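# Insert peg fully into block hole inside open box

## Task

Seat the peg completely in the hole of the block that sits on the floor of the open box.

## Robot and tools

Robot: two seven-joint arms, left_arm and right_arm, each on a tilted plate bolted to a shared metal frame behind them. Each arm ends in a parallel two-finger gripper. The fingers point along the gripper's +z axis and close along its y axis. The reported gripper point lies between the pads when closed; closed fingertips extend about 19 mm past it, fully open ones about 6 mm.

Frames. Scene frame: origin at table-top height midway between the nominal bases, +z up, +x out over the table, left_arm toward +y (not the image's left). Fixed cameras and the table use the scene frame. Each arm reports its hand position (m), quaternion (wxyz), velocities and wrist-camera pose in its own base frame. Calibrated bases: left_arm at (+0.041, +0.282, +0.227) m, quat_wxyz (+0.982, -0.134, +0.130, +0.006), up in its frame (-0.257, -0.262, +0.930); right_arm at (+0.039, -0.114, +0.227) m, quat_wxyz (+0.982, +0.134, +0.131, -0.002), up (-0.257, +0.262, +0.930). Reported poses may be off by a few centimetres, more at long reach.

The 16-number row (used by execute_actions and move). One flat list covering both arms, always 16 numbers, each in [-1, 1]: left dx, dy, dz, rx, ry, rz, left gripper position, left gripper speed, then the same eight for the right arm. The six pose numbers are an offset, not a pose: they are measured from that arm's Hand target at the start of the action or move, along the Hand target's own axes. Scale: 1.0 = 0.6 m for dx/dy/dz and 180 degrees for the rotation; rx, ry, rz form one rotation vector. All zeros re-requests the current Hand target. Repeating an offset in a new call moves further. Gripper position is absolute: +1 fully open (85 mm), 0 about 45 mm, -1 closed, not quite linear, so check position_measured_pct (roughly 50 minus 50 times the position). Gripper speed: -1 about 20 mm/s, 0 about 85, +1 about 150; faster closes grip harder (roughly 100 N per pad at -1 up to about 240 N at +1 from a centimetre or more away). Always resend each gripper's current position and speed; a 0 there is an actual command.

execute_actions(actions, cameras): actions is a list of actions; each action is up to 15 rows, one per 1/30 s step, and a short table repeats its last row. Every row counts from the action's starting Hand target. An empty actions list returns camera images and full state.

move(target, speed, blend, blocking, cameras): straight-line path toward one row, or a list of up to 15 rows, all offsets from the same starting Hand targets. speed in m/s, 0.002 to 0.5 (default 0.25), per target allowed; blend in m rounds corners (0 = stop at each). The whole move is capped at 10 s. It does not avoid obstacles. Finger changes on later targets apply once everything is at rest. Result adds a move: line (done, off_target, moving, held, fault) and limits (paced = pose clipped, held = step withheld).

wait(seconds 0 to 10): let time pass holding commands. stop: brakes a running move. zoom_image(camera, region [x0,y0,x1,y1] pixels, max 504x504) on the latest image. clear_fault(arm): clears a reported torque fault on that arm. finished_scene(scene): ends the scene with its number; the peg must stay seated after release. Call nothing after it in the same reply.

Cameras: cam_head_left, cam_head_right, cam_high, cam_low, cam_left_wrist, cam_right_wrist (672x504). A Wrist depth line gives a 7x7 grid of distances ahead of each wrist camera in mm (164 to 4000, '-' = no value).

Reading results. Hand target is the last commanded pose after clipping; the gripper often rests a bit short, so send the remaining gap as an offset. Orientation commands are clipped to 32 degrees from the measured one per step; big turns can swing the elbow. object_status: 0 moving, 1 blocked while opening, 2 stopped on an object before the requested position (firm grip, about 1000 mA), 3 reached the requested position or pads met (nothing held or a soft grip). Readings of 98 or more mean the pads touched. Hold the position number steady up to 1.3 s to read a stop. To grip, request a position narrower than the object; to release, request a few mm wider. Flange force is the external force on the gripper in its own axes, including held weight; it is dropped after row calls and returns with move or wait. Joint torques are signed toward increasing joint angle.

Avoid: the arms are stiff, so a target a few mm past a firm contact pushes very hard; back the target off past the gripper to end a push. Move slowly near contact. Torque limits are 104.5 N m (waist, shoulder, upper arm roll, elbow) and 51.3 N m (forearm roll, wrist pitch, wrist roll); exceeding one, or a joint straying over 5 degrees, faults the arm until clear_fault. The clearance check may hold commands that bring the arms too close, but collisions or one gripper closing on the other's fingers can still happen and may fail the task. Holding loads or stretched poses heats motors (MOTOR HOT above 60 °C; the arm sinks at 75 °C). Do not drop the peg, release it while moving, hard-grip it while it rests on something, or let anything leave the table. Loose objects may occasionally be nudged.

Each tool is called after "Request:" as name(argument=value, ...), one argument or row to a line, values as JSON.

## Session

Request:
execute_actions(
  actions=[],
)

Scene clock: 0.00 s.
left_arm: end_effector_position=(+0.4035, +0.1676, +0.0393) position_measured_pct=0.0 object_status=3 motor_current_ma=0 end_effector_quat_wxyz=(-0.317, +0.557, +0.398, +0.657) | right_arm: end_effector_position=(+0.4695, -0.1258, +0.1307) position_measured_pct=0.0 object_status=3 motor_current_ma=0 end_effector_quat_wxyz=(+0.026, +0.934, +0.316, +0.162)
Joint positions: left_arm=[0.476 1.544 -0.174 2.082 1.493 -1.486 -0.908] | right_arm=[0.978 0.656 -0.99 1.932 -2.35 -0.614 1.794]
Joint velocities: within noise
Joint torques (N m): no reading
Flange force (N): no reading
Wrist depth (mm): cam_left_wrist=[1370 1435 1553 1637 1745 1939 1973 / 1417 1507 1598 1704 1842 1997 1950 / 1454 1553 1641 1745 1905 2125 1962 / 1514 1629 1718 1847 1991 2153 1956 / 1571 1674 1782 1900 2078 2188 1973 / 1546 385 404 403 412 423 431 / 331 338 348 320 314 322 373] | cam_right_wrist=[451 433 417 402 388 375 1131 / 329 414 403 390 376 362 352 / 350 390 288 377 365 354 343 / 339 327 281 364 354 343 332 / 329 318 325 355 346 335 324 / 326 273 352 346 335 325 315 / 280 302 350 340 327 318 309]
Hand target: left_arm +0.4035, +0.1676, +0.0393; -0.317, +0.557, +0.398, +0.657 | right_arm +0.4695, -0.1258, +0.1307; +0.026, +0.934, +0.316, +0.162
Tool commands: left_gripper/position=+1.0 left_gripper/speed=+1.0 right_gripper/position=+1.0 right_gripper/speed=+1.0

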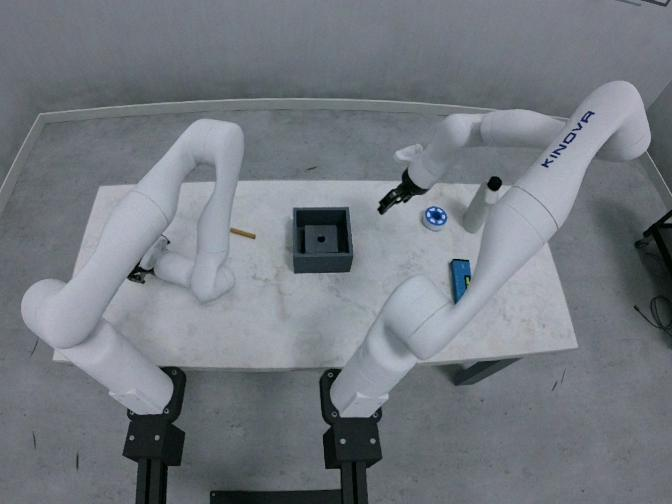

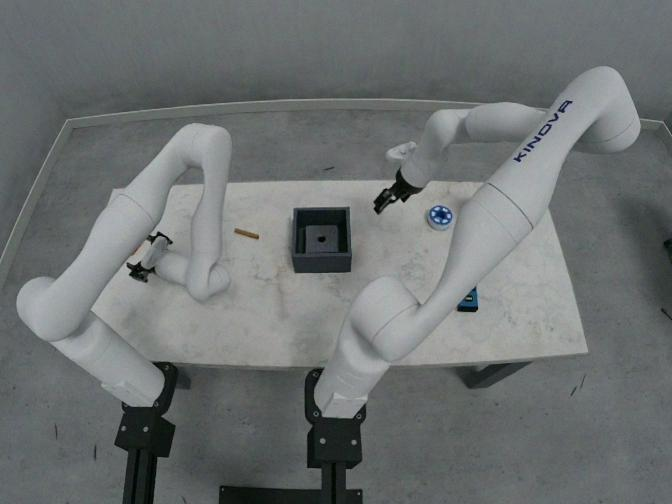

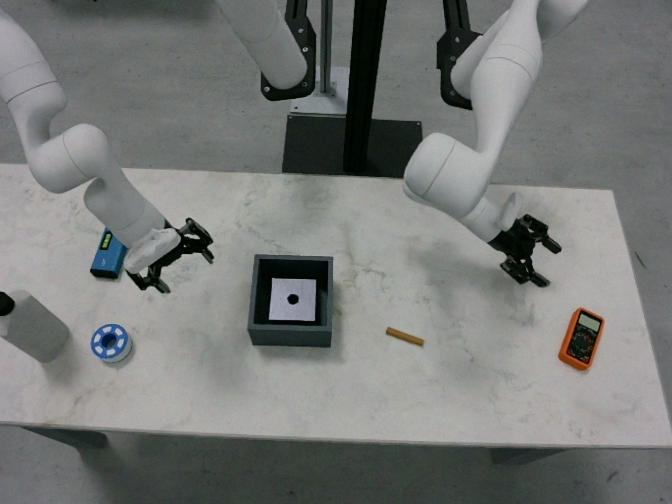

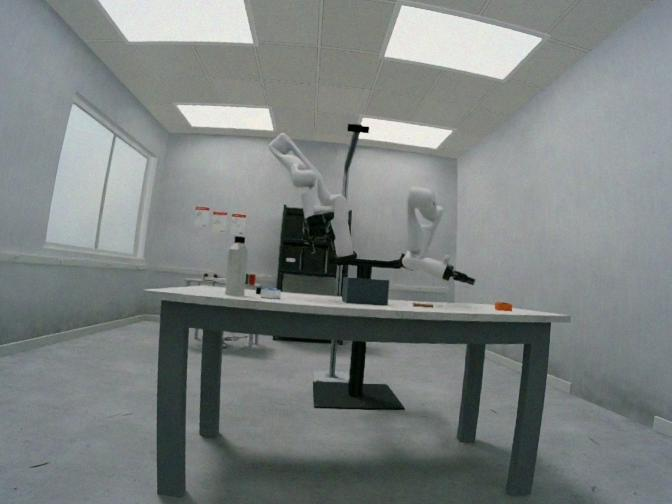

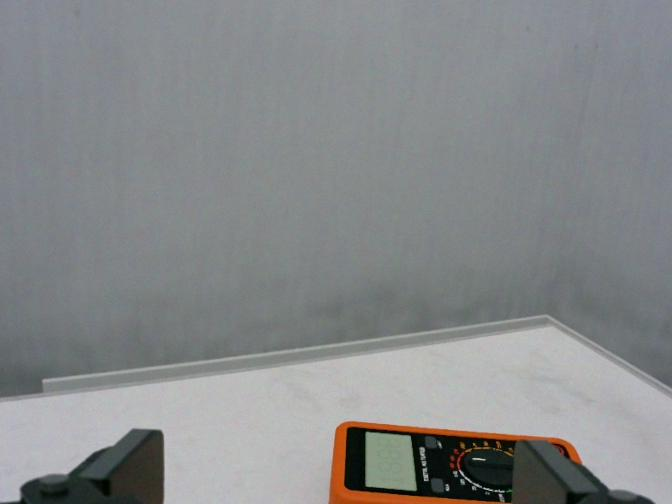

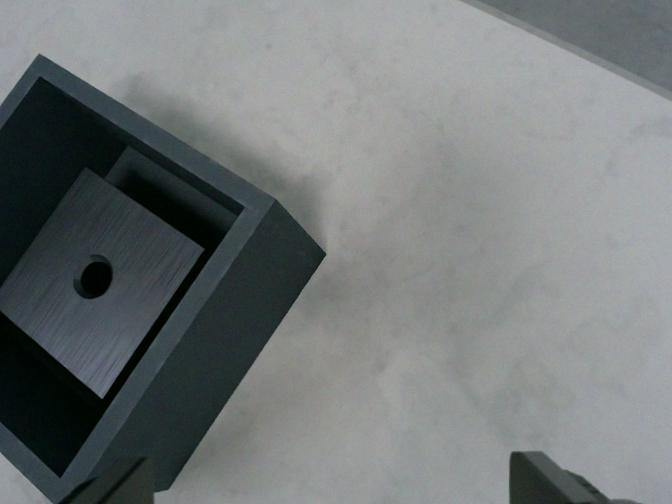

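Request:
move(
  target=[
    [0.2455,-0.501,0.166,0.246,0.043,0.016,1,1,0,0,0,0,0,0,1,1],
    [0.2455,-0.501,0.166,0.246,0.043,0.016,1,1,0.4445,-0.5522,0.2843,-0.0711,-0.1762,-0.2123,1,1],
  ],
  speed=0.35,
  cameras=["cam_right_wrist","cam_high"],
)

Scene clock: 33.37 s.
left_arm: end_effector_position=(+0.1664, +0.4038, +0.1391) position_measured_pct=0.0 object_status=3 motor_current_ma=0 end_effector_quat_wxyz=(+0.544, -0.361, -0.581, -0.486) | right_arm: end_effector_position=(+0.5303, +0.3078, -0.0045) position_measured_pct=0.0 object_status=3 motor_current_ma=0 end_effector_quat_wxyz=(+0.262, +0.781, +0.562, -0.078)
Joint positions: left_arm=[-0.111 1.333 -0.431 2.275 1.477 -1.223 -0.956] | right_arm=[-0.576 1.3 -0.667 0.878 -2.051 -1.562 1.609]
Joint torques (N m): left_arm=[1.83 -13.14 -1.85 7.41 1.79 -1.92 -0.28] | right_arm=[-10.23 -25.54 -5.63 -3.45 0.06 -0.84 0.39]
Flange force (N): left_arm=[0.5 1.5 2.3] | right_arm=[2.2 0.7 1.3]
Wrist depth (mm): cam_left_wrist=[1560 1493 1408 1339 1275 1232 1169 / 1556 1487 1429 1356 1310 1251 1193 / 1613 1524 1460 1384 1318 1256 1212 / 1670 1575 1480 1420 1353 1295 1237 / 1691 1590 1521 1445 1393 1321 1256 / 1768 1658 1564 1480 1411 1326 1295 / 1797 1674 1598 1517 1429 1367 1298] | cam_right_wrist=[278 278 279 280 280 281 281 / 285 286 287 287 288 289 290 / 293 293 294 295 296 297 297 / 302 302 303 304 305 306 307 / 311 312 312 311 314 315 315 / 321 321 322 320 322 324 325 / 327 328 330 330 331 332 332]
Hand target: left_arm +0.1664, +0.4038, +0.1391; +0.544, -0.361, -0.581, -0.486 | right_arm +0.5303, +0.3078, -0.0045; +0.262, +0.781, +0.562, -0.078
Off the commanded pose: left_arm 0.000 m, 0 deg | right_arm 0.000 m, 0 deg.
move: done
Images, in order (width x height): cam_high 672x504, cam_right_wrist 672x504.

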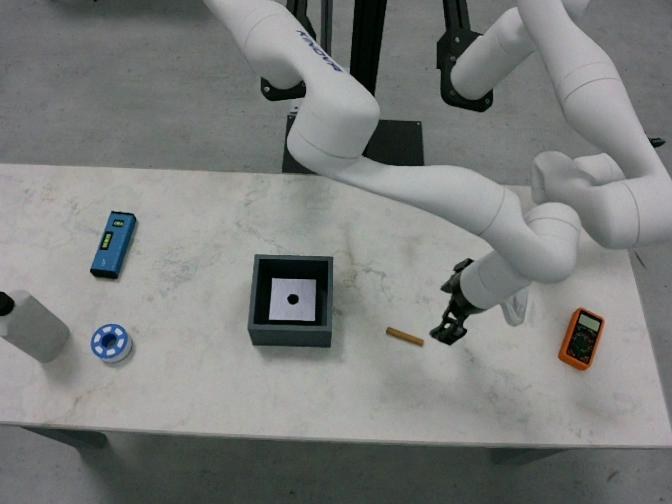

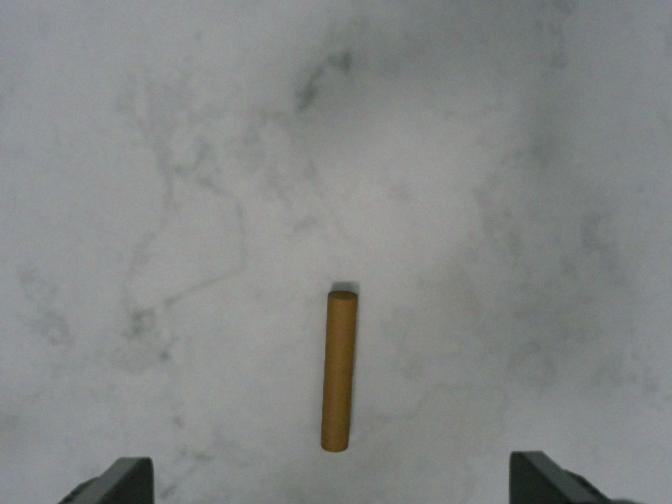

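Request:
move(
  target=[
    [0,0,0,0,0,0,1,1,0.0397,0.0068,0.18,0.0042,0,0.0156,1,1],
    [0,0,0,0,0,0,1,1,0.0397,0.0068,0.2392,0.0042,0,0.0156,1,1],
  ],
  speed=[0.2,0.07],
  blend=0.005,
  cameras=["cam_right_wrist"],
)

Scene clock: 43.10 s.
left_arm: end_effector_position=(+0.1664, +0.4038, +0.1391) position_measured_pct=0.0 object_status=3 motor_current_ma=0 end_effector_quat_wxyz=(+0.544, -0.361, -0.581, -0.486) | right_arm: end_effector_position=(+0.5673, +0.2555, -0.1352) position_measured_pct=0.0 object_status=3 motor_current_ma=0 end_effector_quat_wxyz=(+0.258, +0.796, +0.542, -0.075)
Joint positions: left_arm=[-0.111 1.333 -0.431 2.275 1.477 -1.223 -0.956] | right_arm=[-0.507 1.513 -0.61 0.794 -1.978 -1.386 1.593]
Joint torques (N m): left_arm=[1.8 -13.13 -1.81 7.4 1.79 -1.87 -0.24] | right_arm=[-10.11 -25.09 -5.1 -2.65 0.05 -0.79 0.41]
Flange force (N): left_arm=[0.6 1.7 2.3] | right_arm=[1.9 0.5 1.5]
Wrist depth (mm): cam_left_wrist=[1546 1470 1393 1345 1285 1217 1167 / 1586 1480 1435 1356 1308 1256 1190 / 1613 1517 1451 1384 1331 1275 1217 / 1674 1575 1480 1414 1353 1292 1242 / 1696 1598 1528 1445 1393 1308 1253 / 1754 1641 1567 1487 1411 1350 1280 / 1787 1674 1582 1514 1451 1373 1303] | cam_right_wrist=[- - - - - - - / - - - - - - - / - - - - - - - / - - - - - - - / - - - - - - - / - 165 166 164 166 166 167 / - 166 167 - 168 - -]
Hand target: left_arm +0.1664, +0.4038, +0.1391; +0.544, -0.361, -0.581, -0.486 | right_arm +0.5672, +0.2555, -0.1352; +0.258, +0.796, +0.542, -0.075
Off the commanded pose: left_arm 0.000 m, 0 deg | right_arm 0.000 m, 0 deg.
move: done
Images, in order (width x height): cam_right_wrist 672x504.

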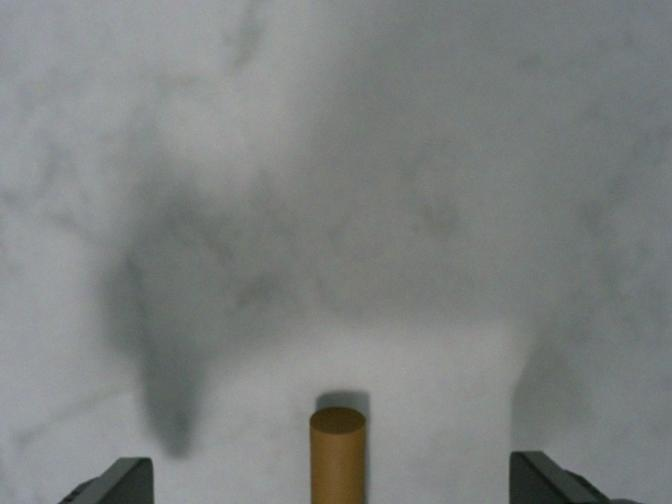

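Request:
move(
  target=[0,0,0,0,0,0,1,1,0,0.0023,-0.0013,0,0,0,1,1],
  speed=0.03,
)

Request:
move(
  target=[0,0,0,0,0,0,1,1,0,0,0,0,0,0,-1,-0.8],
  cameras=["cam_right_wrist"],
)

Scene clock: 47.33 s.
left_arm: end_effector_position=(+0.1664, +0.4038, +0.1391) position_measured_pct=0.0 object_status=3 motor_current_ma=0 end_effector_quat_wxyz=(+0.544, -0.361, -0.581, -0.486) | right_arm: end_effector_position=(+0.5684, +0.2555, -0.1341) position_measured_pct=0.0 object_status=3 motor_current_ma=0 end_effector_quat_wxyz=(+0.258, +0.796, +0.542, -0.075)
Joint positions: left_arm=[-0.111 1.333 -0.431 2.275 1.477 -1.223 -0.956] | right_arm=[-0.507 1.513 -0.61 0.789 -1.978 -1.388 1.597]
Joint torques (N m): left_arm=[1.79 -13.07 -1.87 7.44 1.78 -1.91 -0.24] | right_arm=[-10.18 -25.09 -5.09 -2.68 0.1 -0.84 0.37]
Flange force (N): left_arm=[0.7 1.8 2.1] | right_arm=[1.6 0.5 1.5]
Wrist depth (mm): cam_left_wrist=[1575 1483 1387 1337 1278 1217 1161 / 1579 1483 1423 1367 1303 1253 1193 / 1629 1517 1451 1381 1323 1265 1212 / 1645 1564 1483 1414 1359 1295 1235 / 1700 1575 1524 1464 1367 1318 1253 / 1740 1645 1560 1483 1408 1350 1278 / 1792 1683 1579 1497 1429 1376 1298] | cam_right_wrist=[- - - - - - - / - - - - - - - / - - - - - - - / - - - - - - - / - - - - - - - / - 165 166 165 166 166 167 / - 167 168 - 168 - -]
Hand target: left_arm +0.1664, +0.4038, +0.1391; +0.544, -0.361, -0.581, -0.486 | right_arm +0.5684, +0.2555, -0.1341; +0.258, +0.796, +0.542, -0.075
Off the commanded pose: left_arm 0.000 m, 0 deg | right_arm 0.000 m, 0 deg.
move: done

Scene clock: 50.03 s.
left_arm: end_effector_position=(+0.1664, +0.4038, +0.1391) position_measured_pct=0.0 object_status=3 motor_current_ma=0 end_effector_quat_wxyz=(+0.544, -0.361, -0.581, -0.486) | right_arm: end_effector_position=(+0.5684, +0.2555, -0.1340) position_measured_pct=86.1 object_status=0 motor_current_ma=1000 end_effector_quat_wxyz=(+0.258, +0.796, +0.542, -0.075)
Joint positions: left_arm=[-0.111 1.333 -0.431 2.275 1.477 -1.223 -0.956] | right_arm=[-0.507 1.513 -0.61 0.789 -1.978 -1.388 1.597]
Joint torques (N m): left_arm=[1.85 -13.15 -1.89 7.41 1.8 -1.93 -0.27] | right_arm=[-8.63 -23.02 -4.07 -2.93 0.51 -0.17 0.36]
Flange force (N): left_arm=[0.5 1.5 2.3] | right_arm=[-0.7 -1.2 -3.6]
Wrist depth (mm): cam_left_wrist=[1553 1473 1393 1345 1282 1228 1169 / 1553 1503 1423 1364 1300 1244 1193 / 1617 1521 1460 1399 1316 1268 1214 / 1653 1546 1480 1426 1356 1280 1232 / 1700 1598 1521 1438 1370 1316 1258 / 1736 1645 1553 1487 1405 1342 1290 / 1812 1687 1582 1514 1429 1370 1310] | cam_right_wrist=[- - - - - - - / - - - - - - - / - - - - - - - / - - - - - - - / - - - - - - - / 165 166 166 166 166 166 167 / - 167 168 - 169 - -]
Hand target: left_arm +0.1664, +0.4038, +0.1391; +0.544, -0.361, -0.581, -0.486 | right_arm +0.5684, +0.2555, -0.1341; +0.258, +0.796, +0.542, -0.075
Off the commanded pose: left_arm 0.000 m, 0 deg | right_arm 0.000 m, 0 deg.
move: done
Images, in order (width x height): cam_right_wrist 672x504.

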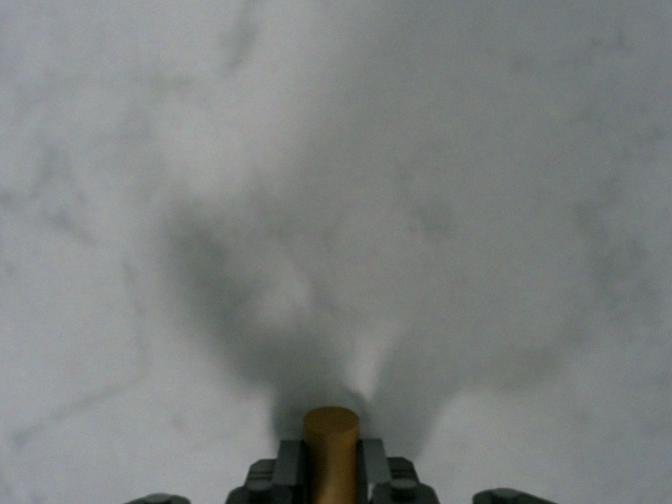

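Request:
move(
  target=[
    [0,0,0,0,0,0,1,1,-0.0475,0,-0.1771,0,0,0,-1,-0.8],
    [0,0,0,0,0,0,1,1,-0.1605,0.0805,-0.1243,-0.2265,0.4223,0.3923,-1,-0.8],
  ],
  speed=[0.12,0.3],
  blend=0.02,
  cameras=["cam_high","cam_low"],
)

Scene clock: 67.80 s.
left_arm: end_effector_position=(+0.1664, +0.4038, +0.1391) position_measured_pct=0.0 object_status=3 motor_current_ma=0 end_effector_quat_wxyz=(+0.544, -0.361, -0.581, -0.486) | right_arm: end_effector_position=(+0.5614, +0.1995, -0.0158) position_measured_pct=86.1 object_status=2 motor_current_ma=1000 end_effector_quat_wxyz=(+0.120, +0.696, +0.057, +0.705)
Joint positions: left_arm=[-0.111 1.333 -0.431 2.275 1.477 -1.223 -0.956] | right_arm=[-0.484 1.625 -0.361 1.817 -0.57 -2.04 -1.174]
Joint torques (N m): left_arm=[1.79 -13.15 -1.82 7.43 1.76 -1.93 -0.28] | right_arm=[-7.95 -18.69 -4.45 1.45 0.93 -2.73 0.33]
Flange force (N): left_arm=[0.5 1.5 2.2] | right_arm=[-3.2 0.9 1.3]
Wrist depth (mm): cam_left_wrist=[1560 1464 1399 1339 1275 1226 1178 / 1594 1503 1417 1348 1305 1251 1193 / 1625 1528 1464 1396 1321 1275 1212 / 1649 1575 1480 1417 1350 1300 1230 / 1709 1590 1531 1470 1381 1316 1261 / 1740 1645 1556 1493 1396 1348 1290 / 1797 1696 1594 1497 1435 1367 1303] | cam_right_wrist=[1426 1451 1467 1487 1483 1500 1514 / 1464 1487 1497 1514 1535 1549 1567 / 1497 1503 1542 1542 1579 1582 1602 / 1546 1560 1575 1590 1602 1617 1621 / 1575 1598 1613 1629 1658 1670 1713 / 1621 1641 1662 1674 1691 1727 1740 / 1666 1662 1653 1683 1704 1713 1709]
Hand target: left_arm +0.1664, +0.4038, +0.1391; +0.544, -0.361, -0.581, -0.486 | right_arm +0.5614, +0.1995, -0.0159; +0.120, +0.696, +0.057, +0.705
Off the commanded pose: left_arm 0.000 m, 0 deg | right_arm 0.000 m, 0 deg.
move: done
Images, in order (width x height): cam_high 672x504, cam_low 672x504.

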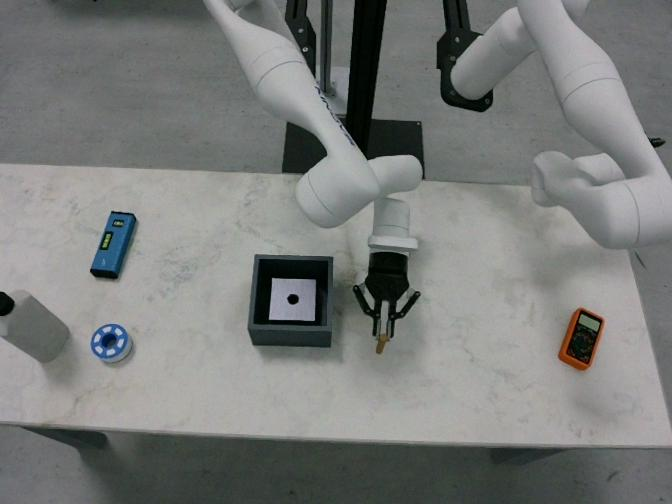

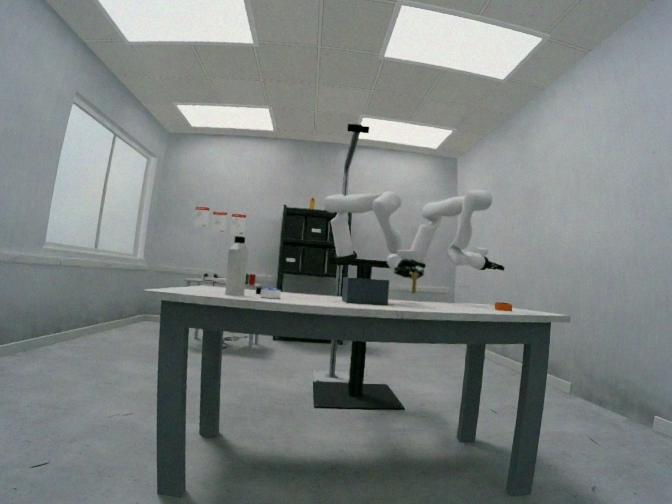

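Request:
move(
  target=[
    [0,0,0,0,0,0,1,1,-0.074,0,0.020,0,0,0,-1,-0.8],
    [0,0,0,0,0,0,1,1,-0.0788,0,0.0213,0,0,0,-1,-0.8],
  ],
  speed=[0.12,0.02],
  blend=0.001,
)

Request:
move(
  target=[0,0,0,0,0,0,1,1,-0.0032,0,0.0009,0,0,0,-1,-0.8],
  speed=0.02,
)

Scene clock: 72.83 s.
left_arm: end_effector_position=(+0.1664, +0.4038, +0.1391) position_measured_pct=0.0 object_status=3 motor_current_ma=0 end_effector_quat_wxyz=(+0.544, -0.361, -0.581, -0.486) | right_arm: end_effector_position=(+0.5742, +0.1866, -0.0614) position_measured_pct=86.1 object_status=2 motor_current_ma=1000 end_effector_quat_wxyz=(+0.120, +0.696, +0.057, +0.705)
Joint positions: left_arm=[-0.111 1.333 -0.431 2.275 1.477 -1.223 -0.956] | right_arm=[-0.469 1.718 -0.311 1.698 -0.524 -1.99 -1.191]
Joint torques (N m): left_arm=[1.86 -13.11 -1.86 7.39 1.78 -1.95 -0.28] | right_arm=[-7.84 -18.42 -4.15 1.27 0.95 -2.75 0.4]
Flange force (N): left_arm=[0.6 1.5 2.3] | right_arm=[-2.9 1.3 1.0]
Wrist depth (mm): cam_left_wrist=[1564 1487 1402 1342 1287 1217 1163 / 1575 1483 1429 1367 1300 1239 1186 / 1605 1521 1445 1396 1326 1268 1214 / 1645 1567 1490 1420 1350 1298 1237 / 1679 1590 1517 1457 1384 1329 1270 / 1745 1649 1564 1480 1402 1337 1273 / 1797 1683 1602 1507 1429 1364 1305] | cam_right_wrist=[1417 1451 1460 1470 1493 1500 1528 / 1457 1464 1480 1514 1528 1549 1556 / 1514 1517 1528 1553 1579 1605 1605 / 1549 1556 1582 1579 1617 1637 1641 / 1582 1613 1629 1637 1658 1666 1691 / 1633 1653 1633 1679 1696 1696 1727 / 311 310 310 309 308 307 306]
Hand target: left_arm +0.1664, +0.4038, +0.1391; +0.544, -0.361, -0.581, -0.486 | right_arm +0.5742, +0.1866, -0.0614; +0.120, +0.696, +0.057, +0.705
Off the commanded pose: left_arm 0.000 m, 0 deg | right_arm 0.000 m, 0 deg.
move: done

Scene clock: 73.53 s.
left_arm: end_effector_position=(+0.1664, +0.4038, +0.1391) position_measured_pct=0.0 object_status=3 motor_current_ma=0 end_effector_quat_wxyz=(+0.544, -0.361, -0.581, -0.486) | right_arm: end_effector_position=(+0.5747, +0.1861, -0.0632) position_measured_pct=86.1 object_status=2 motor_current_ma=1000 end_effector_quat_wxyz=(+0.120, +0.696, +0.057, +0.705)
Joint positions: left_arm=[-0.111 1.333 -0.431 2.275 1.477 -1.223 -0.956] | right_arm=[-0.468 1.722 -0.309 1.693 -0.522 -1.987 -1.192]
Joint torques (N m): left_arm=[1.81 -13.15 -1.86 7.38 1.76 -1.92 -0.27] | right_arm=[-7.79 -18.41 -4.14 1.33 0.95 -2.76 0.4]
Flange force (N): left_arm=[0.5 1.5 2.1] | right_arm=[-3.0 1.0 1.1]
Wrist depth (mm): cam_left_wrist=[1549 1477 1399 1331 1282 1226 1171 / 1571 1497 1423 1356 1313 1242 1193 / 1613 1517 1457 1393 1331 1273 1219 / 1670 1560 1490 1399 1359 1295 1230 / 1713 1575 1524 1448 1376 1318 1265 / 1722 1658 1556 1480 1408 1350 1285 / 1787 1696 1594 1503 1438 1381 1308] | cam_right_wrist=[1429 1454 1473 1480 1477 1503 1517 / 1473 1477 1497 1510 1514 1567 1560 / 1497 1507 1538 1549 1560 1582 1598 / 1514 1546 1567 1594 1613 1625 1645 / 1594 1602 1621 1621 1666 1679 1696 / 1613 1629 1662 1679 1687 1691 1709 / 308 307 307 305 305 303 303]
Hand target: left_arm +0.1664, +0.4038, +0.1391; +0.544, -0.361, -0.581, -0.486 | right_arm +0.5747, +0.1861, -0.0632; +0.120, +0.696, +0.057, +0.705
Off the commanded pose: left_arm 0.000 m, 0 deg | right_arm 0.000 m, 0 deg.
move: done

Request:
move(
  target=[0,0,0,0,0,0,1,1,-0.0024,0,0.0007,0,0,0,-1,-0.8],
  speed=0.02,
  cameras=["cam_low"],
)

Request:
zoom_image(
  camera="cam_low",
  region=[380, 260, 450, 320],
)

Scene clock: 75.87 s.
left_arm: end_effector_position=(+0.1664, +0.4038, +0.1391) position_measured_pct=0.0 object_status=3 motor_current_ma=0 end_effector_quat_wxyz=(+0.544, -0.361, -0.581, -0.486) | right_arm: end_effector_position=(+0.5751, +0.1857, -0.0646) position_measured_pct=86.1 object_status=2 motor_current_ma=1000 end_effector_quat_wxyz=(+0.120, +0.696, +0.057, +0.705)
Joint positions: left_arm=[-0.111 1.333 -0.431 2.275 1.477 -1.223 -0.956] | right_arm=[-0.468 1.725 -0.308 1.689 -0.521 -1.985 -1.192]
Joint torques (N m): left_arm=[1.78 -13.11 -1.84 7.4 1.77 -1.95 -0.27] | right_arm=[-7.76 -18.38 -4.17 1.33 0.9 -2.72 0.34]
Flange force (N): left_arm=[0.6 1.6 2.2] | right_arm=[-3.0 1.0 1.1]
Wrist depth (mm): cam_left_wrist=[1553 1477 1402 1345 1290 1217 1167 / 1571 1500 1420 1364 1303 1246 1195 / 1613 1542 1457 1396 1318 1270 1219 / 1679 1575 1477 1414 1361 1290 1242 / 1700 1609 1517 1454 1376 1316 1263 / 1749 1658 1553 1480 1414 1337 1280 / 1797 1704 1605 1514 1432 1384 1300] | cam_right_wrist=[1426 1438 1460 1470 1507 1487 1524 / 1454 1483 1483 1514 1528 1531 1553 / 1503 1514 1546 1553 1571 1582 1590 / 1531 1549 1549 1590 1605 1625 1653 / 1602 1594 1621 1629 1645 1670 1696 / 1625 1629 1662 1666 1670 1696 1727 / 305 304 304 303 302 302 300]
Hand target: left_arm +0.1664, +0.4038, +0.1391; +0.544, -0.361, -0.581, -0.486 | right_arm +0.5751, +0.1857, -0.0646; +0.120, +0.696, +0.057, +0.705
Off the commanded pose: left_arm 0.000 m, 0 deg | right_arm 0.000 m, 0 deg.
move: done
Images, in order (width x height): cam_low 672x504.

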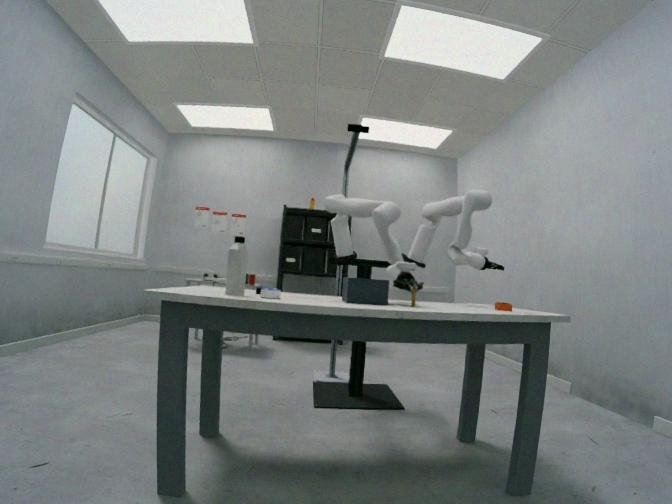

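Scaled by 7.200.

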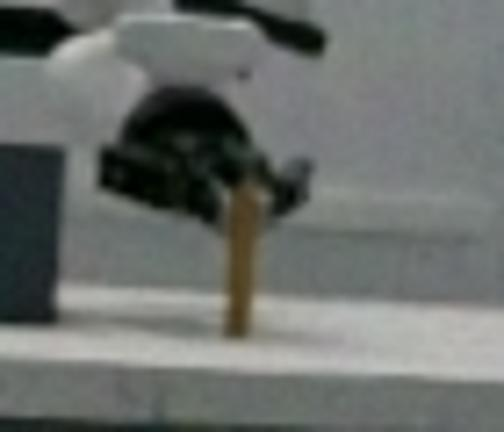

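Continue in ~1 mm steps.

Request:
move(
  target=[0,0,0,0,0,0,1,1,-0.0019,0,0.0005,0,0,0,-1,-0.8],
  speed=0.02,
)

Scene clock: 78.73 s.
left_arm: end_effector_position=(+0.1664, +0.4038, +0.1391) position_measured_pct=0.0 object_status=3 motor_current_ma=0 end_effector_quat_wxyz=(+0.544, -0.361, -0.581, -0.486) | right_arm: end_effector_position=(+0.5754, +0.1854, -0.0657) position_measured_pct=86.1 object_status=2 motor_current_ma=1000 end_effector_quat_wxyz=(+0.120, +0.696, +0.057, +0.705)
Joint positions: left_arm=[-0.111 1.333 -0.431 2.275 1.477 -1.223 -0.956] | right_arm=[-0.467 1.727 -0.307 1.686 -0.52 -1.984 -1.192]
Joint torques (N m): left_arm=[1.8 -13.11 -1.84 7.41 1.8 -1.94 -0.28] | right_arm=[-7.89 -18.36 -4.04 1.33 0.96 -2.81 0.43]
Flange force (N): left_arm=[0.7 1.5 2.3] | right_arm=[-2.9 1.1 1.2]
Wrist depth (mm): cam_left_wrist=[1531 1464 1402 1329 1282 1226 1174 / 1579 1487 1435 1356 1298 1237 1195 / 1617 1542 1445 1390 1337 1265 1214 / 1662 1571 1473 1417 1356 1292 1228 / 1713 1598 1524 1451 1381 1310 1258 / 1778 1645 1575 1477 1411 1345 1278 / 1792 1670 1598 1521 1435 1393 1305] | cam_right_wrist=[1423 1435 1454 1480 1487 1493 1531 / 1445 1477 1490 1517 1549 1549 1560 / 1507 1524 1538 1556 1579 1586 1598 / 1528 1567 1571 1575 1598 1625 1637 / 1582 1605 1629 1641 1662 1679 1691 / 1629 1629 1662 1674 1683 1696 348 / 303 302 302 301 300 300 299]
Hand target: left_arm +0.1664, +0.4038, +0.1391; +0.544, -0.361, -0.581, -0.486 | right_arm +0.5754, +0.1854, -0.0657; +0.120, +0.696, +0.057, +0.705
Off the commanded pose: left_arm 0.000 m, 0 deg | right_arm 0.000 m, 0 deg.
move: done

Request:
move(
  target=[0,0,0,0,0,0,1,1,-0.0030,0,0.0008,0,0,0,-1,-0.8],
  speed=0.02,
)

Scene clock: 81.23 s.
left_arm: end_effector_position=(+0.1664, +0.4038, +0.1391) position_measured_pct=0.0 object_status=3 motor_current_ma=0 end_effector_quat_wxyz=(+0.544, -0.361, -0.581, -0.486) | right_arm: end_effector_position=(+0.5759, +0.1849, -0.0674) position_measured_pct=86.1 object_status=2 motor_current_ma=1000 end_effector_quat_wxyz=(+0.120, +0.696, +0.057, +0.705)
Joint positions: left_arm=[-0.111 1.333 -0.431 2.275 1.477 -1.223 -0.956] | right_arm=[-0.467 1.731 -0.305 1.681 -0.518 -1.982 -1.193]
Joint torques (N m): left_arm=[1.79 -13.12 -1.89 7.39 1.76 -1.9 -0.25] | right_arm=[-5.88 -11.63 -4.25 2.69 0.05 1 0.25]
Flange force (N): left_arm=[0.6 1.6 2.0] | right_arm=[10.0 2.2 -2.2]
Wrist depth (mm): cam_left_wrist=[1553 1480 1390 1337 1273 1221 1169 / 1571 1487 1432 1359 1300 1235 1193 / 1629 1521 1448 1396 1316 1285 1217 / 1666 1560 1497 1417 1359 1292 1232 / 1700 1602 1528 1457 1378 1318 1263 / 1736 1645 1571 1477 1399 1345 1292 / 1787 1683 1609 1514 1432 1367 1300] | cam_right_wrist=[1414 1438 1441 1464 1487 1503 1524 / 1464 1483 1503 1514 1524 1553 1553 / 1514 1528 1531 1542 1567 1579 1605 / 1542 1571 1571 1590 1609 1617 1649 / 1586 1602 1594 1645 1658 1679 1700 / 1613 1621 1658 1658 1679 1727 346 / 302 300 300 299 298 298 296]
Hand target: left_arm +0.1664, +0.4038, +0.1391; +0.544, -0.361, -0.581, -0.486 | right_arm +0.5759, +0.1849, -0.0674; +0.120, +0.696, +0.057, +0.705
Off the commanded pose: left_arm 0.000 m, 0 deg | right_arm 0.000 m, 0 deg.
move: done

Request:
move(
  target=[
    [0,0,0,0,0,0,1,1,0,0,0,0,0,0,1,-0.8],
    [0,0,0,0,0,0,1,1,0,0,-0.1333,0,0,0,1,-0.8],
    [0,0,0,0,0,0,1,1,0.161,0,-0.1765,0,0,0,1,-0.8],
    [0,0,0,0,0,0,1,1,0.2117,0,-0.0317,0,-0.4167,0,1,-0.8],
  ],
  speed=[0.1,0.1,0.25,0.3],
  blend=[0,0.01,0.03,0],
  cameras=["cam_right_wrist"],
)

Scene clock: 94.73 s.
left_arm: end_effector_position=(+0.1664, +0.4038, +0.1391) position_measured_pct=0.0 object_status=3 motor_current_ma=0 end_effector_quat_wxyz=(+0.544, -0.361, -0.581, -0.486) | right_arm: end_effector_position=(+0.5568, +0.2181, +0.0552) position_measured_pct=0.0 object_status=3 motor_current_ma=0 end_effector_quat_wxyz=(+0.130, +0.982, -0.028, +0.135)
Joint positions: left_arm=[-0.111 1.333 -0.431 2.275 1.477 -1.223 -0.956] | right_arm=[-0.199 1.018 -0.794 1.383 -1.995 -1.221 0.223]
Joint torques (N m): left_arm=[1.79 -13.17 -1.83 7.44 1.76 -1.91 -0.26] | right_arm=[-8.53 -22.78 -7.85 -3.18 0.07 -0.13 0.37]
Flange force (N): left_arm=[0.4 1.6 2.1] | right_arm=[0.8 -0.7 1.8]
Wrist depth (mm): cam_left_wrist=[1553 1473 1393 1337 1280 1226 1163 / 1594 1507 1417 1361 1290 1251 1197 / 1602 1524 1451 1387 1321 1268 1212 / 1666 1549 1473 1402 1345 1300 1232 / 1700 1602 1514 1445 1393 1316 1261 / 1736 1633 1560 1473 1417 1339 1282 / 1817 1666 1609 1510 1445 1373 1305] | cam_right_wrist=[1076 1089 1092 1089 1096 1101 1100 / 340 340 340 342 341 342 343 / 338 339 339 340 341 341 342 / 338 338 338 339 339 340 341 / 337 337 338 338 339 340 341 / 336 337 338 337 338 338 305 / 335 336 336 337 337 305 241]
Hand target: left_arm +0.1664, +0.4038, +0.1391; +0.544, -0.361, -0.581, -0.486 | right_arm +0.5568, +0.2181, +0.0552; +0.130, +0.982, -0.028, +0.136
Off the commanded pose: left_arm 0.000 m, 0 deg | right_arm 0.000 m, 0 deg.
move: done
Images, in order (width x height): cam_right_wrist 672x504.

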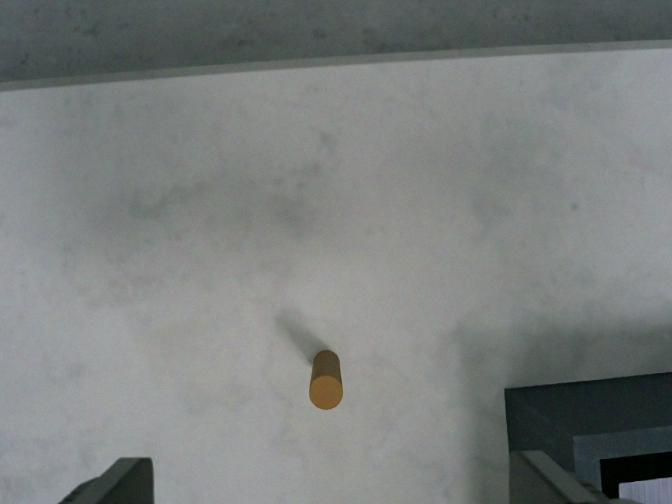

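Request:
move(
  target=[0,0,0,0,0,0,1,1,0.004,-0.0027,0.2033,0,0,0,1,-0.8],
  speed=0.15,
)

Request:
move(
  target=[0,0,0,0,0,0,1,1,0,0,0,0,0,0,-1,-0.8],
  cameras=["cam_right_wrist","cam_high"],
)

Scene clock: 98.63 s.
left_arm: end_effector_position=(+0.1664, +0.4038, +0.1391) position_measured_pct=0.0 object_status=3 motor_current_ma=0 end_effector_quat_wxyz=(+0.544, -0.361, -0.581, -0.486) | right_arm: end_effector_position=(+0.5909, +0.1875, -0.0579) position_measured_pct=0.0 object_status=3 motor_current_ma=0 end_effector_quat_wxyz=(+0.130, +0.982, -0.028, +0.136)
Joint positions: left_arm=[-0.111 1.333 -0.431 2.275 1.477 -1.223 -0.956] | right_arm=[-0.175 1.217 -0.704 1.325 -1.859 -1.074 0.198]
Joint torques (N m): left_arm=[1.79 -13.13 -1.88 7.42 1.82 -1.93 -0.28] | right_arm=[-8.82 -23.25 -7.55 -1.94 0.06 -0.12 0.38]
Flange force (N): left_arm=[0.6 1.5 2.3] | right_arm=[0.5 -0.5 2.2]
Wrist depth (mm): cam_left_wrist=[1571 1473 1408 1329 1282 1226 1174 / 1590 1473 1438 1359 1292 1246 1193 / 1633 1524 1460 1387 1331 1263 1212 / 1679 1564 1490 1417 1350 1287 1230 / 1727 1579 1517 1441 1387 1313 1263 / 1763 1637 1546 1477 1411 1339 1278 / 1782 1649 1586 1510 1435 1393 1308] | cam_right_wrist=[218 218 219 220 220 220 221 / 218 218 219 219 219 220 220 / 217 218 218 218 219 219 219 / 217 217 217 218 218 219 219 / 216 216 217 217 217 218 218 / 215 216 216 217 217 217 218 / 215 216 216 216 217 217 217]
Hand target: left_arm +0.1664, +0.4038, +0.1391; +0.544, -0.361, -0.581, -0.486 | right_arm +0.5908, +0.1876, -0.0580; +0.130, +0.982, -0.028, +0.136
Off the commanded pose: left_arm 0.000 m, 0 deg | right_arm 0.000 m, 0 deg.
move: done

Scene clock: 101.30 s.
left_arm: end_effector_position=(+0.1664, +0.4038, +0.1391) position_measured_pct=0.0 object_status=3 motor_current_ma=0 end_effector_quat_wxyz=(+0.544, -0.361, -0.581, -0.486) | right_arm: end_effector_position=(+0.5909, +0.1876, -0.0580) position_measured_pct=85.3 object_status=0 motor_current_ma=1000 end_effector_quat_wxyz=(+0.130, +0.982, -0.028, +0.136)
Joint positions: left_arm=[-0.111 1.333 -0.431 2.275 1.477 -1.223 -0.956] | right_arm=[-0.175 1.217 -0.704 1.325 -1.859 -1.074 0.198]
Joint torques (N m): left_arm=[1.78 -13.15 -1.86 7.37 1.77 -1.93 -0.26] | right_arm=[-8.06 -20.8 -6.73 -2.03 0.24 0.25 0.32]
Flange force (N): left_arm=[0.6 1.5 2.1] | right_arm=[-0.5 0.8 -3.3]
Wrist depth (mm): cam_left_wrist=[1549 1480 1387 1345 1268 1235 1171 / 1567 1503 1432 1367 1300 1239 1195 / 1629 1514 1467 1390 1323 1263 1206 / 1653 1553 1483 1423 1361 1287 1237 / 1674 1605 1521 1454 1381 1313 1253 / 1736 1653 1553 1477 1396 1334 1282 / 1797 1696 1598 1497 1441 1367 1292] | cam_right_wrist=[218 219 219 220 220 220 221 / 218 218 219 219 219 220 220 / 217 217 218 218 219 219 220 / 217 217 217 218 218 219 219 / 216 217 217 217 218 218 218 / 215 216 217 217 217 218 218 / 216 215 216 216 217 217 217]
Hand target: left_arm +0.1664, +0.4038, +0.1391; +0.544, -0.361, -0.581, -0.486 | right_arm +0.5908, +0.1876, -0.0580; +0.130, +0.982, -0.028, +0.136
Off the commanded pose: left_arm 0.000 m, 0 deg | right_arm 0.000 m, 0 deg.
move: done
Images, in order (width x height): cam_high 672x504, cam_right_wrist 672x504.

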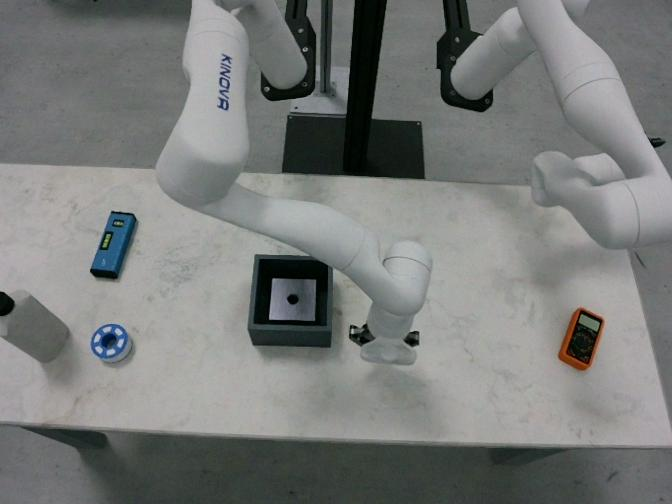

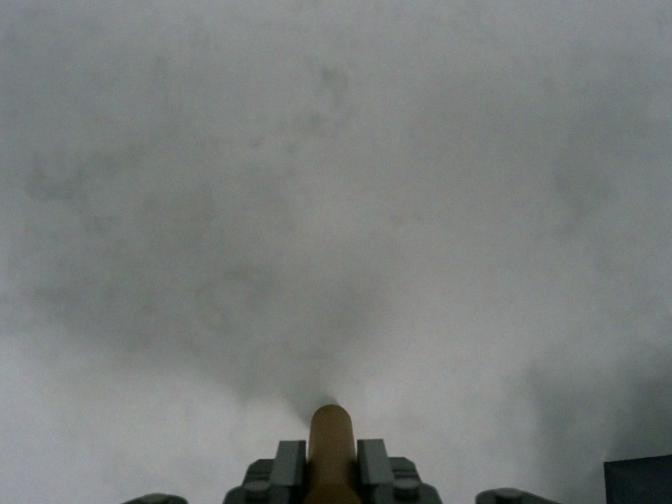

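Request:
move(
  target=[
    [0,0,0,0,0,0,1,1,0,0,-0.24,0,0,0,-1,-0.8],
    [0,0,0,0,0,0,1,1,-0.1607,0.3002,-0.24,0,0,0,-1,-0.8],
  ],
  speed=[0.2,0.25],
  blend=[0.02,0],
  cameras=["cam_right_wrist"],
)

Request:
zoom_image(
  camera="cam_right_wrist",
  region=[218, 300, 422, 504],
)

Scene clock: 108.23 s.
left_arm: end_effector_position=(+0.1664, +0.4038, +0.1391) position_measured_pct=0.0 object_status=3 motor_current_ma=0 end_effector_quat_wxyz=(+0.544, -0.361, -0.581, -0.486) | right_arm: end_effector_position=(+0.4446, +0.0536, +0.0940) position_measured_pct=85.3 object_status=2 motor_current_ma=1000 end_effector_quat_wxyz=(+0.130, +0.982, -0.028, +0.136)
Joint positions: left_arm=[-0.111 1.333 -0.431 2.275 1.477 -1.223 -0.956] | right_arm=[0.174 0.689 -0.858 2.002 -1.97 -0.974 0.112]
Joint torques (N m): left_arm=[1.83 -13.16 -1.83 7.4 1.76 -1.92 -0.28] | right_arm=[-5.71 -17.35 -6.57 -2.77 0.08 -0.14 0.42]
Flange force (N): left_arm=[0.5 1.4 2.3] | right_arm=[0.0 0.9 2.1]
Wrist depth (mm): cam_left_wrist=[1564 1477 1408 1348 1280 1226 1174 / 1567 1483 1432 1370 1300 1246 1188 / 1629 1531 1451 1393 1329 1265 1217 / 1662 1556 1490 1426 1359 1290 1232 / 1696 1598 1510 1451 1378 1318 1263 / 1759 1658 1560 1487 1405 1350 1287 / 1787 1666 1590 1510 1435 1376 1303] | cam_right_wrist=[363 363 363 365 364 365 366 / 361 362 363 363 363 365 365 / 360 320 292 323 280 363 364 / 359 302 352 304 322 362 363 / 359 288 303 303 329 362 362 / 358 275 302 302 311 360 361 / 357 309 350 342 346 361 361]
Hand target: left_arm +0.1664, +0.4038, +0.1391; +0.544, -0.361, -0.581, -0.486 | right_arm +0.4446, +0.0535, +0.0940; +0.130, +0.982, -0.028, +0.136
Off the commanded pose: left_arm 0.000 m, 0 deg | right_arm 0.000 m, 0 deg.
move: done
Images, in order (width x height): cam_right_wrist 672x504.

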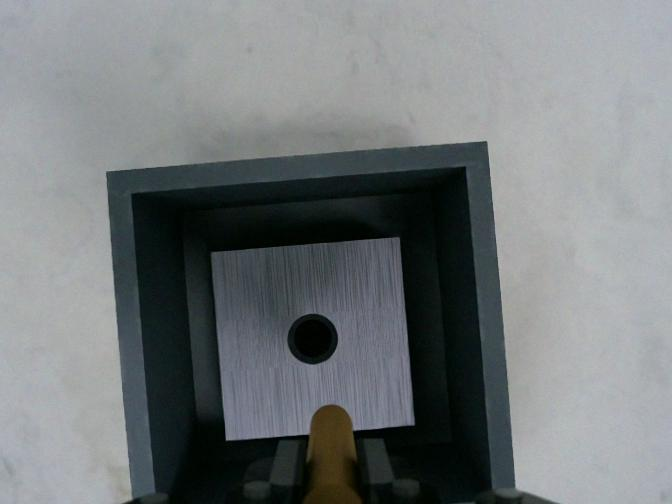

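Scaled by 2.471.

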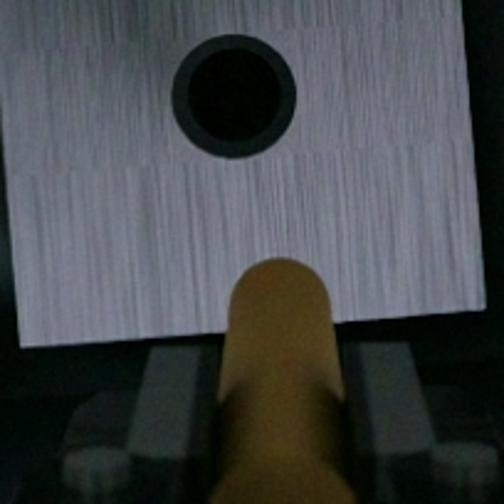

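Request:
move(
  target=[
    [0,0,0,0,0,0,1,1,0.0327,-0.015,0.02,0,0,0,-1,-0.8],
    [0,0,0,0,0,0,1,1,0.0327,-0.015,0.12,0,0,0,-1,-0.8],
  ],
  speed=0.15,
  blend=0.01,
  cameras=["cam_right_wrist"],
)

Request:
zoom_image(
  camera="cam_right_wrist",
  region=[218, 300, 422, 504],
)

Scene clock: 116.70 s.
left_arm: end_effector_position=(+0.1664, +0.4038, +0.1391) position_measured_pct=0.0 object_status=3 motor_current_ma=0 end_effector_quat_wxyz=(+0.544, -0.361, -0.581, -0.486) | right_arm: end_effector_position=(+0.4829, +0.0430, +0.0303) position_measured_pct=85.3 object_status=2 motor_current_ma=1000 end_effector_quat_wxyz=(+0.130, +0.982, -0.028, +0.136)
Joint positions: left_arm=[-0.111 1.333 -0.431 2.275 1.477 -1.223 -0.956] | right_arm=[0.145 0.858 -0.759 1.929 -1.807 -0.927 0.056]
Joint torques (N m): left_arm=[1.78 -13.16 -1.87 7.37 1.79 -1.89 -0.29] | right_arm=[-5.91 -18.73 -6.89 -1.43 0.09 -0.18 0.39]
Flange force (N): left_arm=[0.6 1.3 2.2] | right_arm=[0.0 0.1 2.6]
Wrist depth (mm): cam_left_wrist=[1560 1457 1402 1337 1285 1230 1165 / 1602 1480 1432 1361 1303 1249 1193 / 1625 1538 1445 1399 1323 1270 1212 / 1670 1564 1483 1411 1350 1295 1235 / 1687 1594 1524 1454 1373 1331 1280 / 1736 1658 1556 1473 1396 1329 1285 / 1797 1687 1602 1517 1445 1378 1303] | cam_right_wrist=[290 291 291 292 291 293 294 / 290 290 290 291 291 291 293 / 289 289 290 291 245 193 292 / 287 230 281 281 282 211 291 / 287 245 231 231 232 225 291 / 287 239 230 231 231 231 290 / 286 265 230 230 230 237 289]
Hand target: left_arm +0.1664, +0.4038, +0.1391; +0.544, -0.361, -0.581, -0.486 | right_arm +0.4829, +0.0429, +0.0302; +0.130, +0.982, -0.028, +0.135
Off the commanded pose: left_arm 0.000 m, 0 deg | right_arm 0.000 m, 0 deg.
move: done
Images, in order (width x height): cam_right_wrist 672x504.

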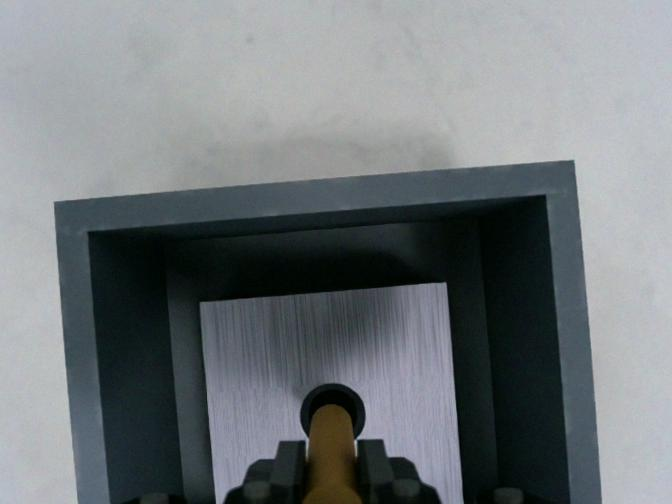

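Scaled by 2.471.

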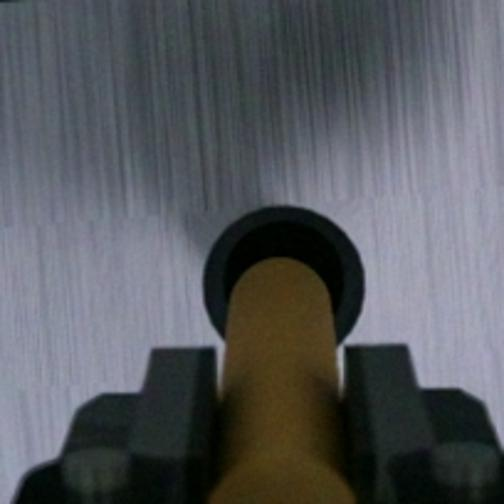

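Request:
move(
  target=[
    [0,0,0,0,0,0,1,1,0.0003,0.0006,0.004,0,0,0,-1,-0.8],
    [0,0,0,0,0,0,1,1,0.0003,0.0006,0.0433,0,0,0,-1,-0.8],
  ],
  speed=0.05,
  blend=0.001,
  cameras=["cam_right_wrist"],
)

Request:
zoom_image(
  camera="cam_right_wrist",
  region=[218, 300, 422, 504],
)

Scene clock: 121.90 s.
left_arm: end_effector_position=(+0.1664, +0.4038, +0.1391) position_measured_pct=0.0 object_status=3 motor_current_ma=0 end_effector_quat_wxyz=(+0.544, -0.361, -0.581, -0.486) | right_arm: end_effector_position=(+0.4898, +0.0358, +0.0062) position_measured_pct=85.3 object_status=2 motor_current_ma=1000 end_effector_quat_wxyz=(+0.130, +0.982, -0.028, +0.136)
Joint positions: left_arm=[-0.111 1.333 -0.431 2.275 1.477 -1.223 -0.956] | right_arm=[0.144 0.911 -0.726 1.919 -1.743 -0.903 0.024]
Joint torques (N m): left_arm=[1.84 -13.2 -1.85 7.4 1.75 -1.9 -0.24] | right_arm=[-6.12 -18.88 -6.85 -0.99 0.1 -0.11 0.38]
Flange force (N): left_arm=[0.4 1.5 2.2] | right_arm=[0.0 0.4 2.4]
Wrist depth (mm): cam_left_wrist=[1556 1480 1396 1348 1285 1228 1167 / 1553 1477 1420 1361 1295 1251 1208 / 1613 1514 1451 1387 1331 1273 1214 / 1666 1567 1473 1414 1353 1303 1239 / 1709 1594 1538 1435 1373 1323 1256 / 1768 1649 1556 1480 1414 1353 1287 / 1807 1679 1586 1500 1426 1378 1300] | cam_right_wrist=[265 264 265 266 266 266 267 / 264 264 265 266 265 266 267 / 263 263 264 167 167 181 167 / 180 255 255 256 256 209 169 / 165 226 205 205 206 224 166 / - 236 204 205 205 218 167 / - 234 204 205 205 235 -]
Hand target: left_arm +0.1664, +0.4038, +0.1391; +0.544, -0.361, -0.581, -0.486 | right_arm +0.4897, +0.0358, +0.0062; +0.130, +0.982, -0.028, +0.135
Off the commanded pose: left_arm 0.000 m, 0 deg | right_arm 0.000 m, 0 deg.
move: done
Images, in order (width x height): cam_right_wrist 672x504.

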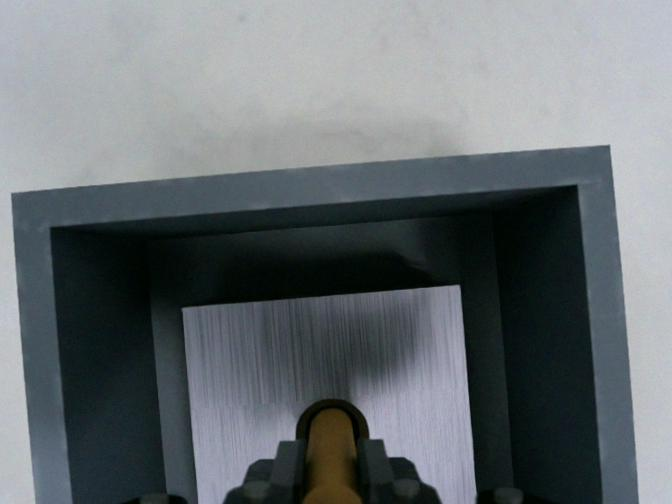

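Scaled by 2.471.

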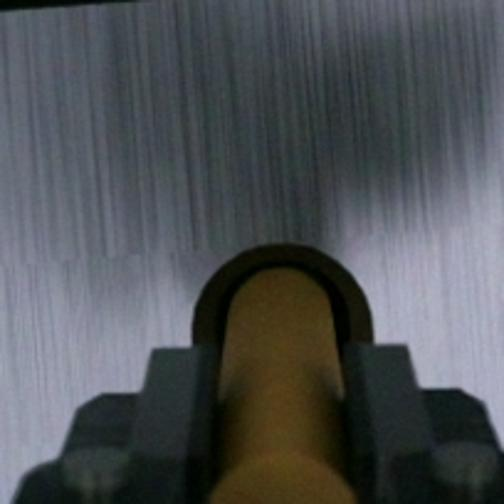

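Request:
move(
  target=[0,0,0,0,0,0,1,1,0,0,0.056,0,0,0,-1,-0.8],
  speed=0.05,
)

Request:
move(
  target=[0,0,0,0,0,0,1,1,0,0,0.0025,0,0,0,-1,-0.8],
  speed=0.02,
)

Scene clock: 126.50 s.
left_arm: end_effector_position=(+0.1664, +0.4038, +0.1391) position_measured_pct=0.0 object_status=3 motor_current_ma=0 end_effector_quat_wxyz=(+0.544, -0.361, -0.581, -0.486) | right_arm: end_effector_position=(+0.4985, +0.0270, -0.0250) position_measured_pct=85.3 object_status=2 motor_current_ma=1000 end_effector_quat_wxyz=(+0.130, +0.982, -0.028, +0.136)
Joint positions: left_arm=[-0.111 1.333 -0.431 2.275 1.477 -1.223 -0.956] | right_arm=[0.143 0.981 -0.686 1.897 -1.664 -0.876 -0.014]
Joint torques (N m): left_arm=[1.82 -13.11 -1.82 7.38 1.81 -1.93 -0.28] | right_arm=[-6.21 -19.09 -6.79 -0.52 0.09 -0.16 0.43]
Flange force (N): left_arm=[0.7 1.4 2.4] | right_arm=[-0.8 0.6 2.5]
Wrist depth (mm): cam_left_wrist=[1553 1473 1387 1334 1287 1230 1174 / 1575 1490 1420 1364 1287 1249 1199 / 1621 1556 1460 1390 1331 1253 1217 / 1674 1575 1483 1408 1350 1292 1239 / 1687 1586 1510 1448 1381 1313 1258 / 1749 1662 1560 1473 1399 1342 1278 / 1787 1674 1598 1493 1441 1373 1295] | cam_right_wrist=[231 231 232 232 232 233 233 / 230 231 231 231 232 232 233 / 229 230 231 - 223 196 - / 181 221 222 222 222 208 - / - 218 172 172 172 202 172 / - 171 171 172 172 196 175 / - - 171 171 - 209 -]
Hand target: left_arm +0.1664, +0.4038, +0.1391; +0.544, -0.361, -0.581, -0.486 | right_arm +0.4984, +0.0269, -0.0250; +0.130, +0.982, -0.028, +0.136
Off the commanded pose: left_arm 0.000 m, 0 deg | right_arm 0.000 m, 0 deg.
move: done

Scene clock: 127.20 s.
left_arm: end_effector_position=(+0.1664, +0.4038, +0.1391) position_measured_pct=0.0 object_status=3 motor_current_ma=0 end_effector_quat_wxyz=(+0.544, -0.361, -0.581, -0.486) | right_arm: end_effector_position=(+0.4988, +0.0265, -0.0264) position_measured_pct=85.3 object_status=2 motor_current_ma=1000 end_effector_quat_wxyz=(+0.130, +0.982, -0.028, +0.136)
Joint positions: left_arm=[-0.111 1.333 -0.431 2.275 1.477 -1.223 -0.956] | right_arm=[0.143 0.984 -0.684 1.896 -1.661 -0.875 -0.015]
Joint torques (N m): left_arm=[1.81 -13.15 -1.88 7.41 1.8 -1.93 -0.27] | right_arm=[-6.18 -19.13 -6.82 -0.4 0.12 -0.12 0.33]
Flange force (N): left_arm=[0.5 1.5 2.3] | right_arm=[0.0 0.5 2.5]
Wrist depth (mm): cam_left_wrist=[1560 1464 1396 1342 1275 1221 1171 / 1582 1500 1426 1350 1300 1256 1193 / 1621 1528 1445 1402 1323 1258 1214 / 1662 1560 1467 1423 1350 1300 1246 / 1700 1598 1510 1438 1381 1326 1258 / 1773 1637 1560 1477 1399 1345 1292 / 1802 1691 1594 1514 1429 1370 1303] | cam_right_wrist=[229 230 230 231 231 231 232 / 228 229 229 230 230 230 231 / 228 229 229 - - 196 - / 181 220 220 220 221 208 - / - 219 170 170 171 202 172 / - 170 169 170 170 196 175 / - - 169 170 - 208 -]
Hand target: left_arm +0.1664, +0.4038, +0.1391; +0.544, -0.361, -0.581, -0.486 | right_arm +0.4988, +0.0265, -0.0264; +0.130, +0.982, -0.028, +0.135
Off the commanded pose: left_arm 0.000 m, 0 deg | right_arm 0.000 m, 0 deg.
move: done


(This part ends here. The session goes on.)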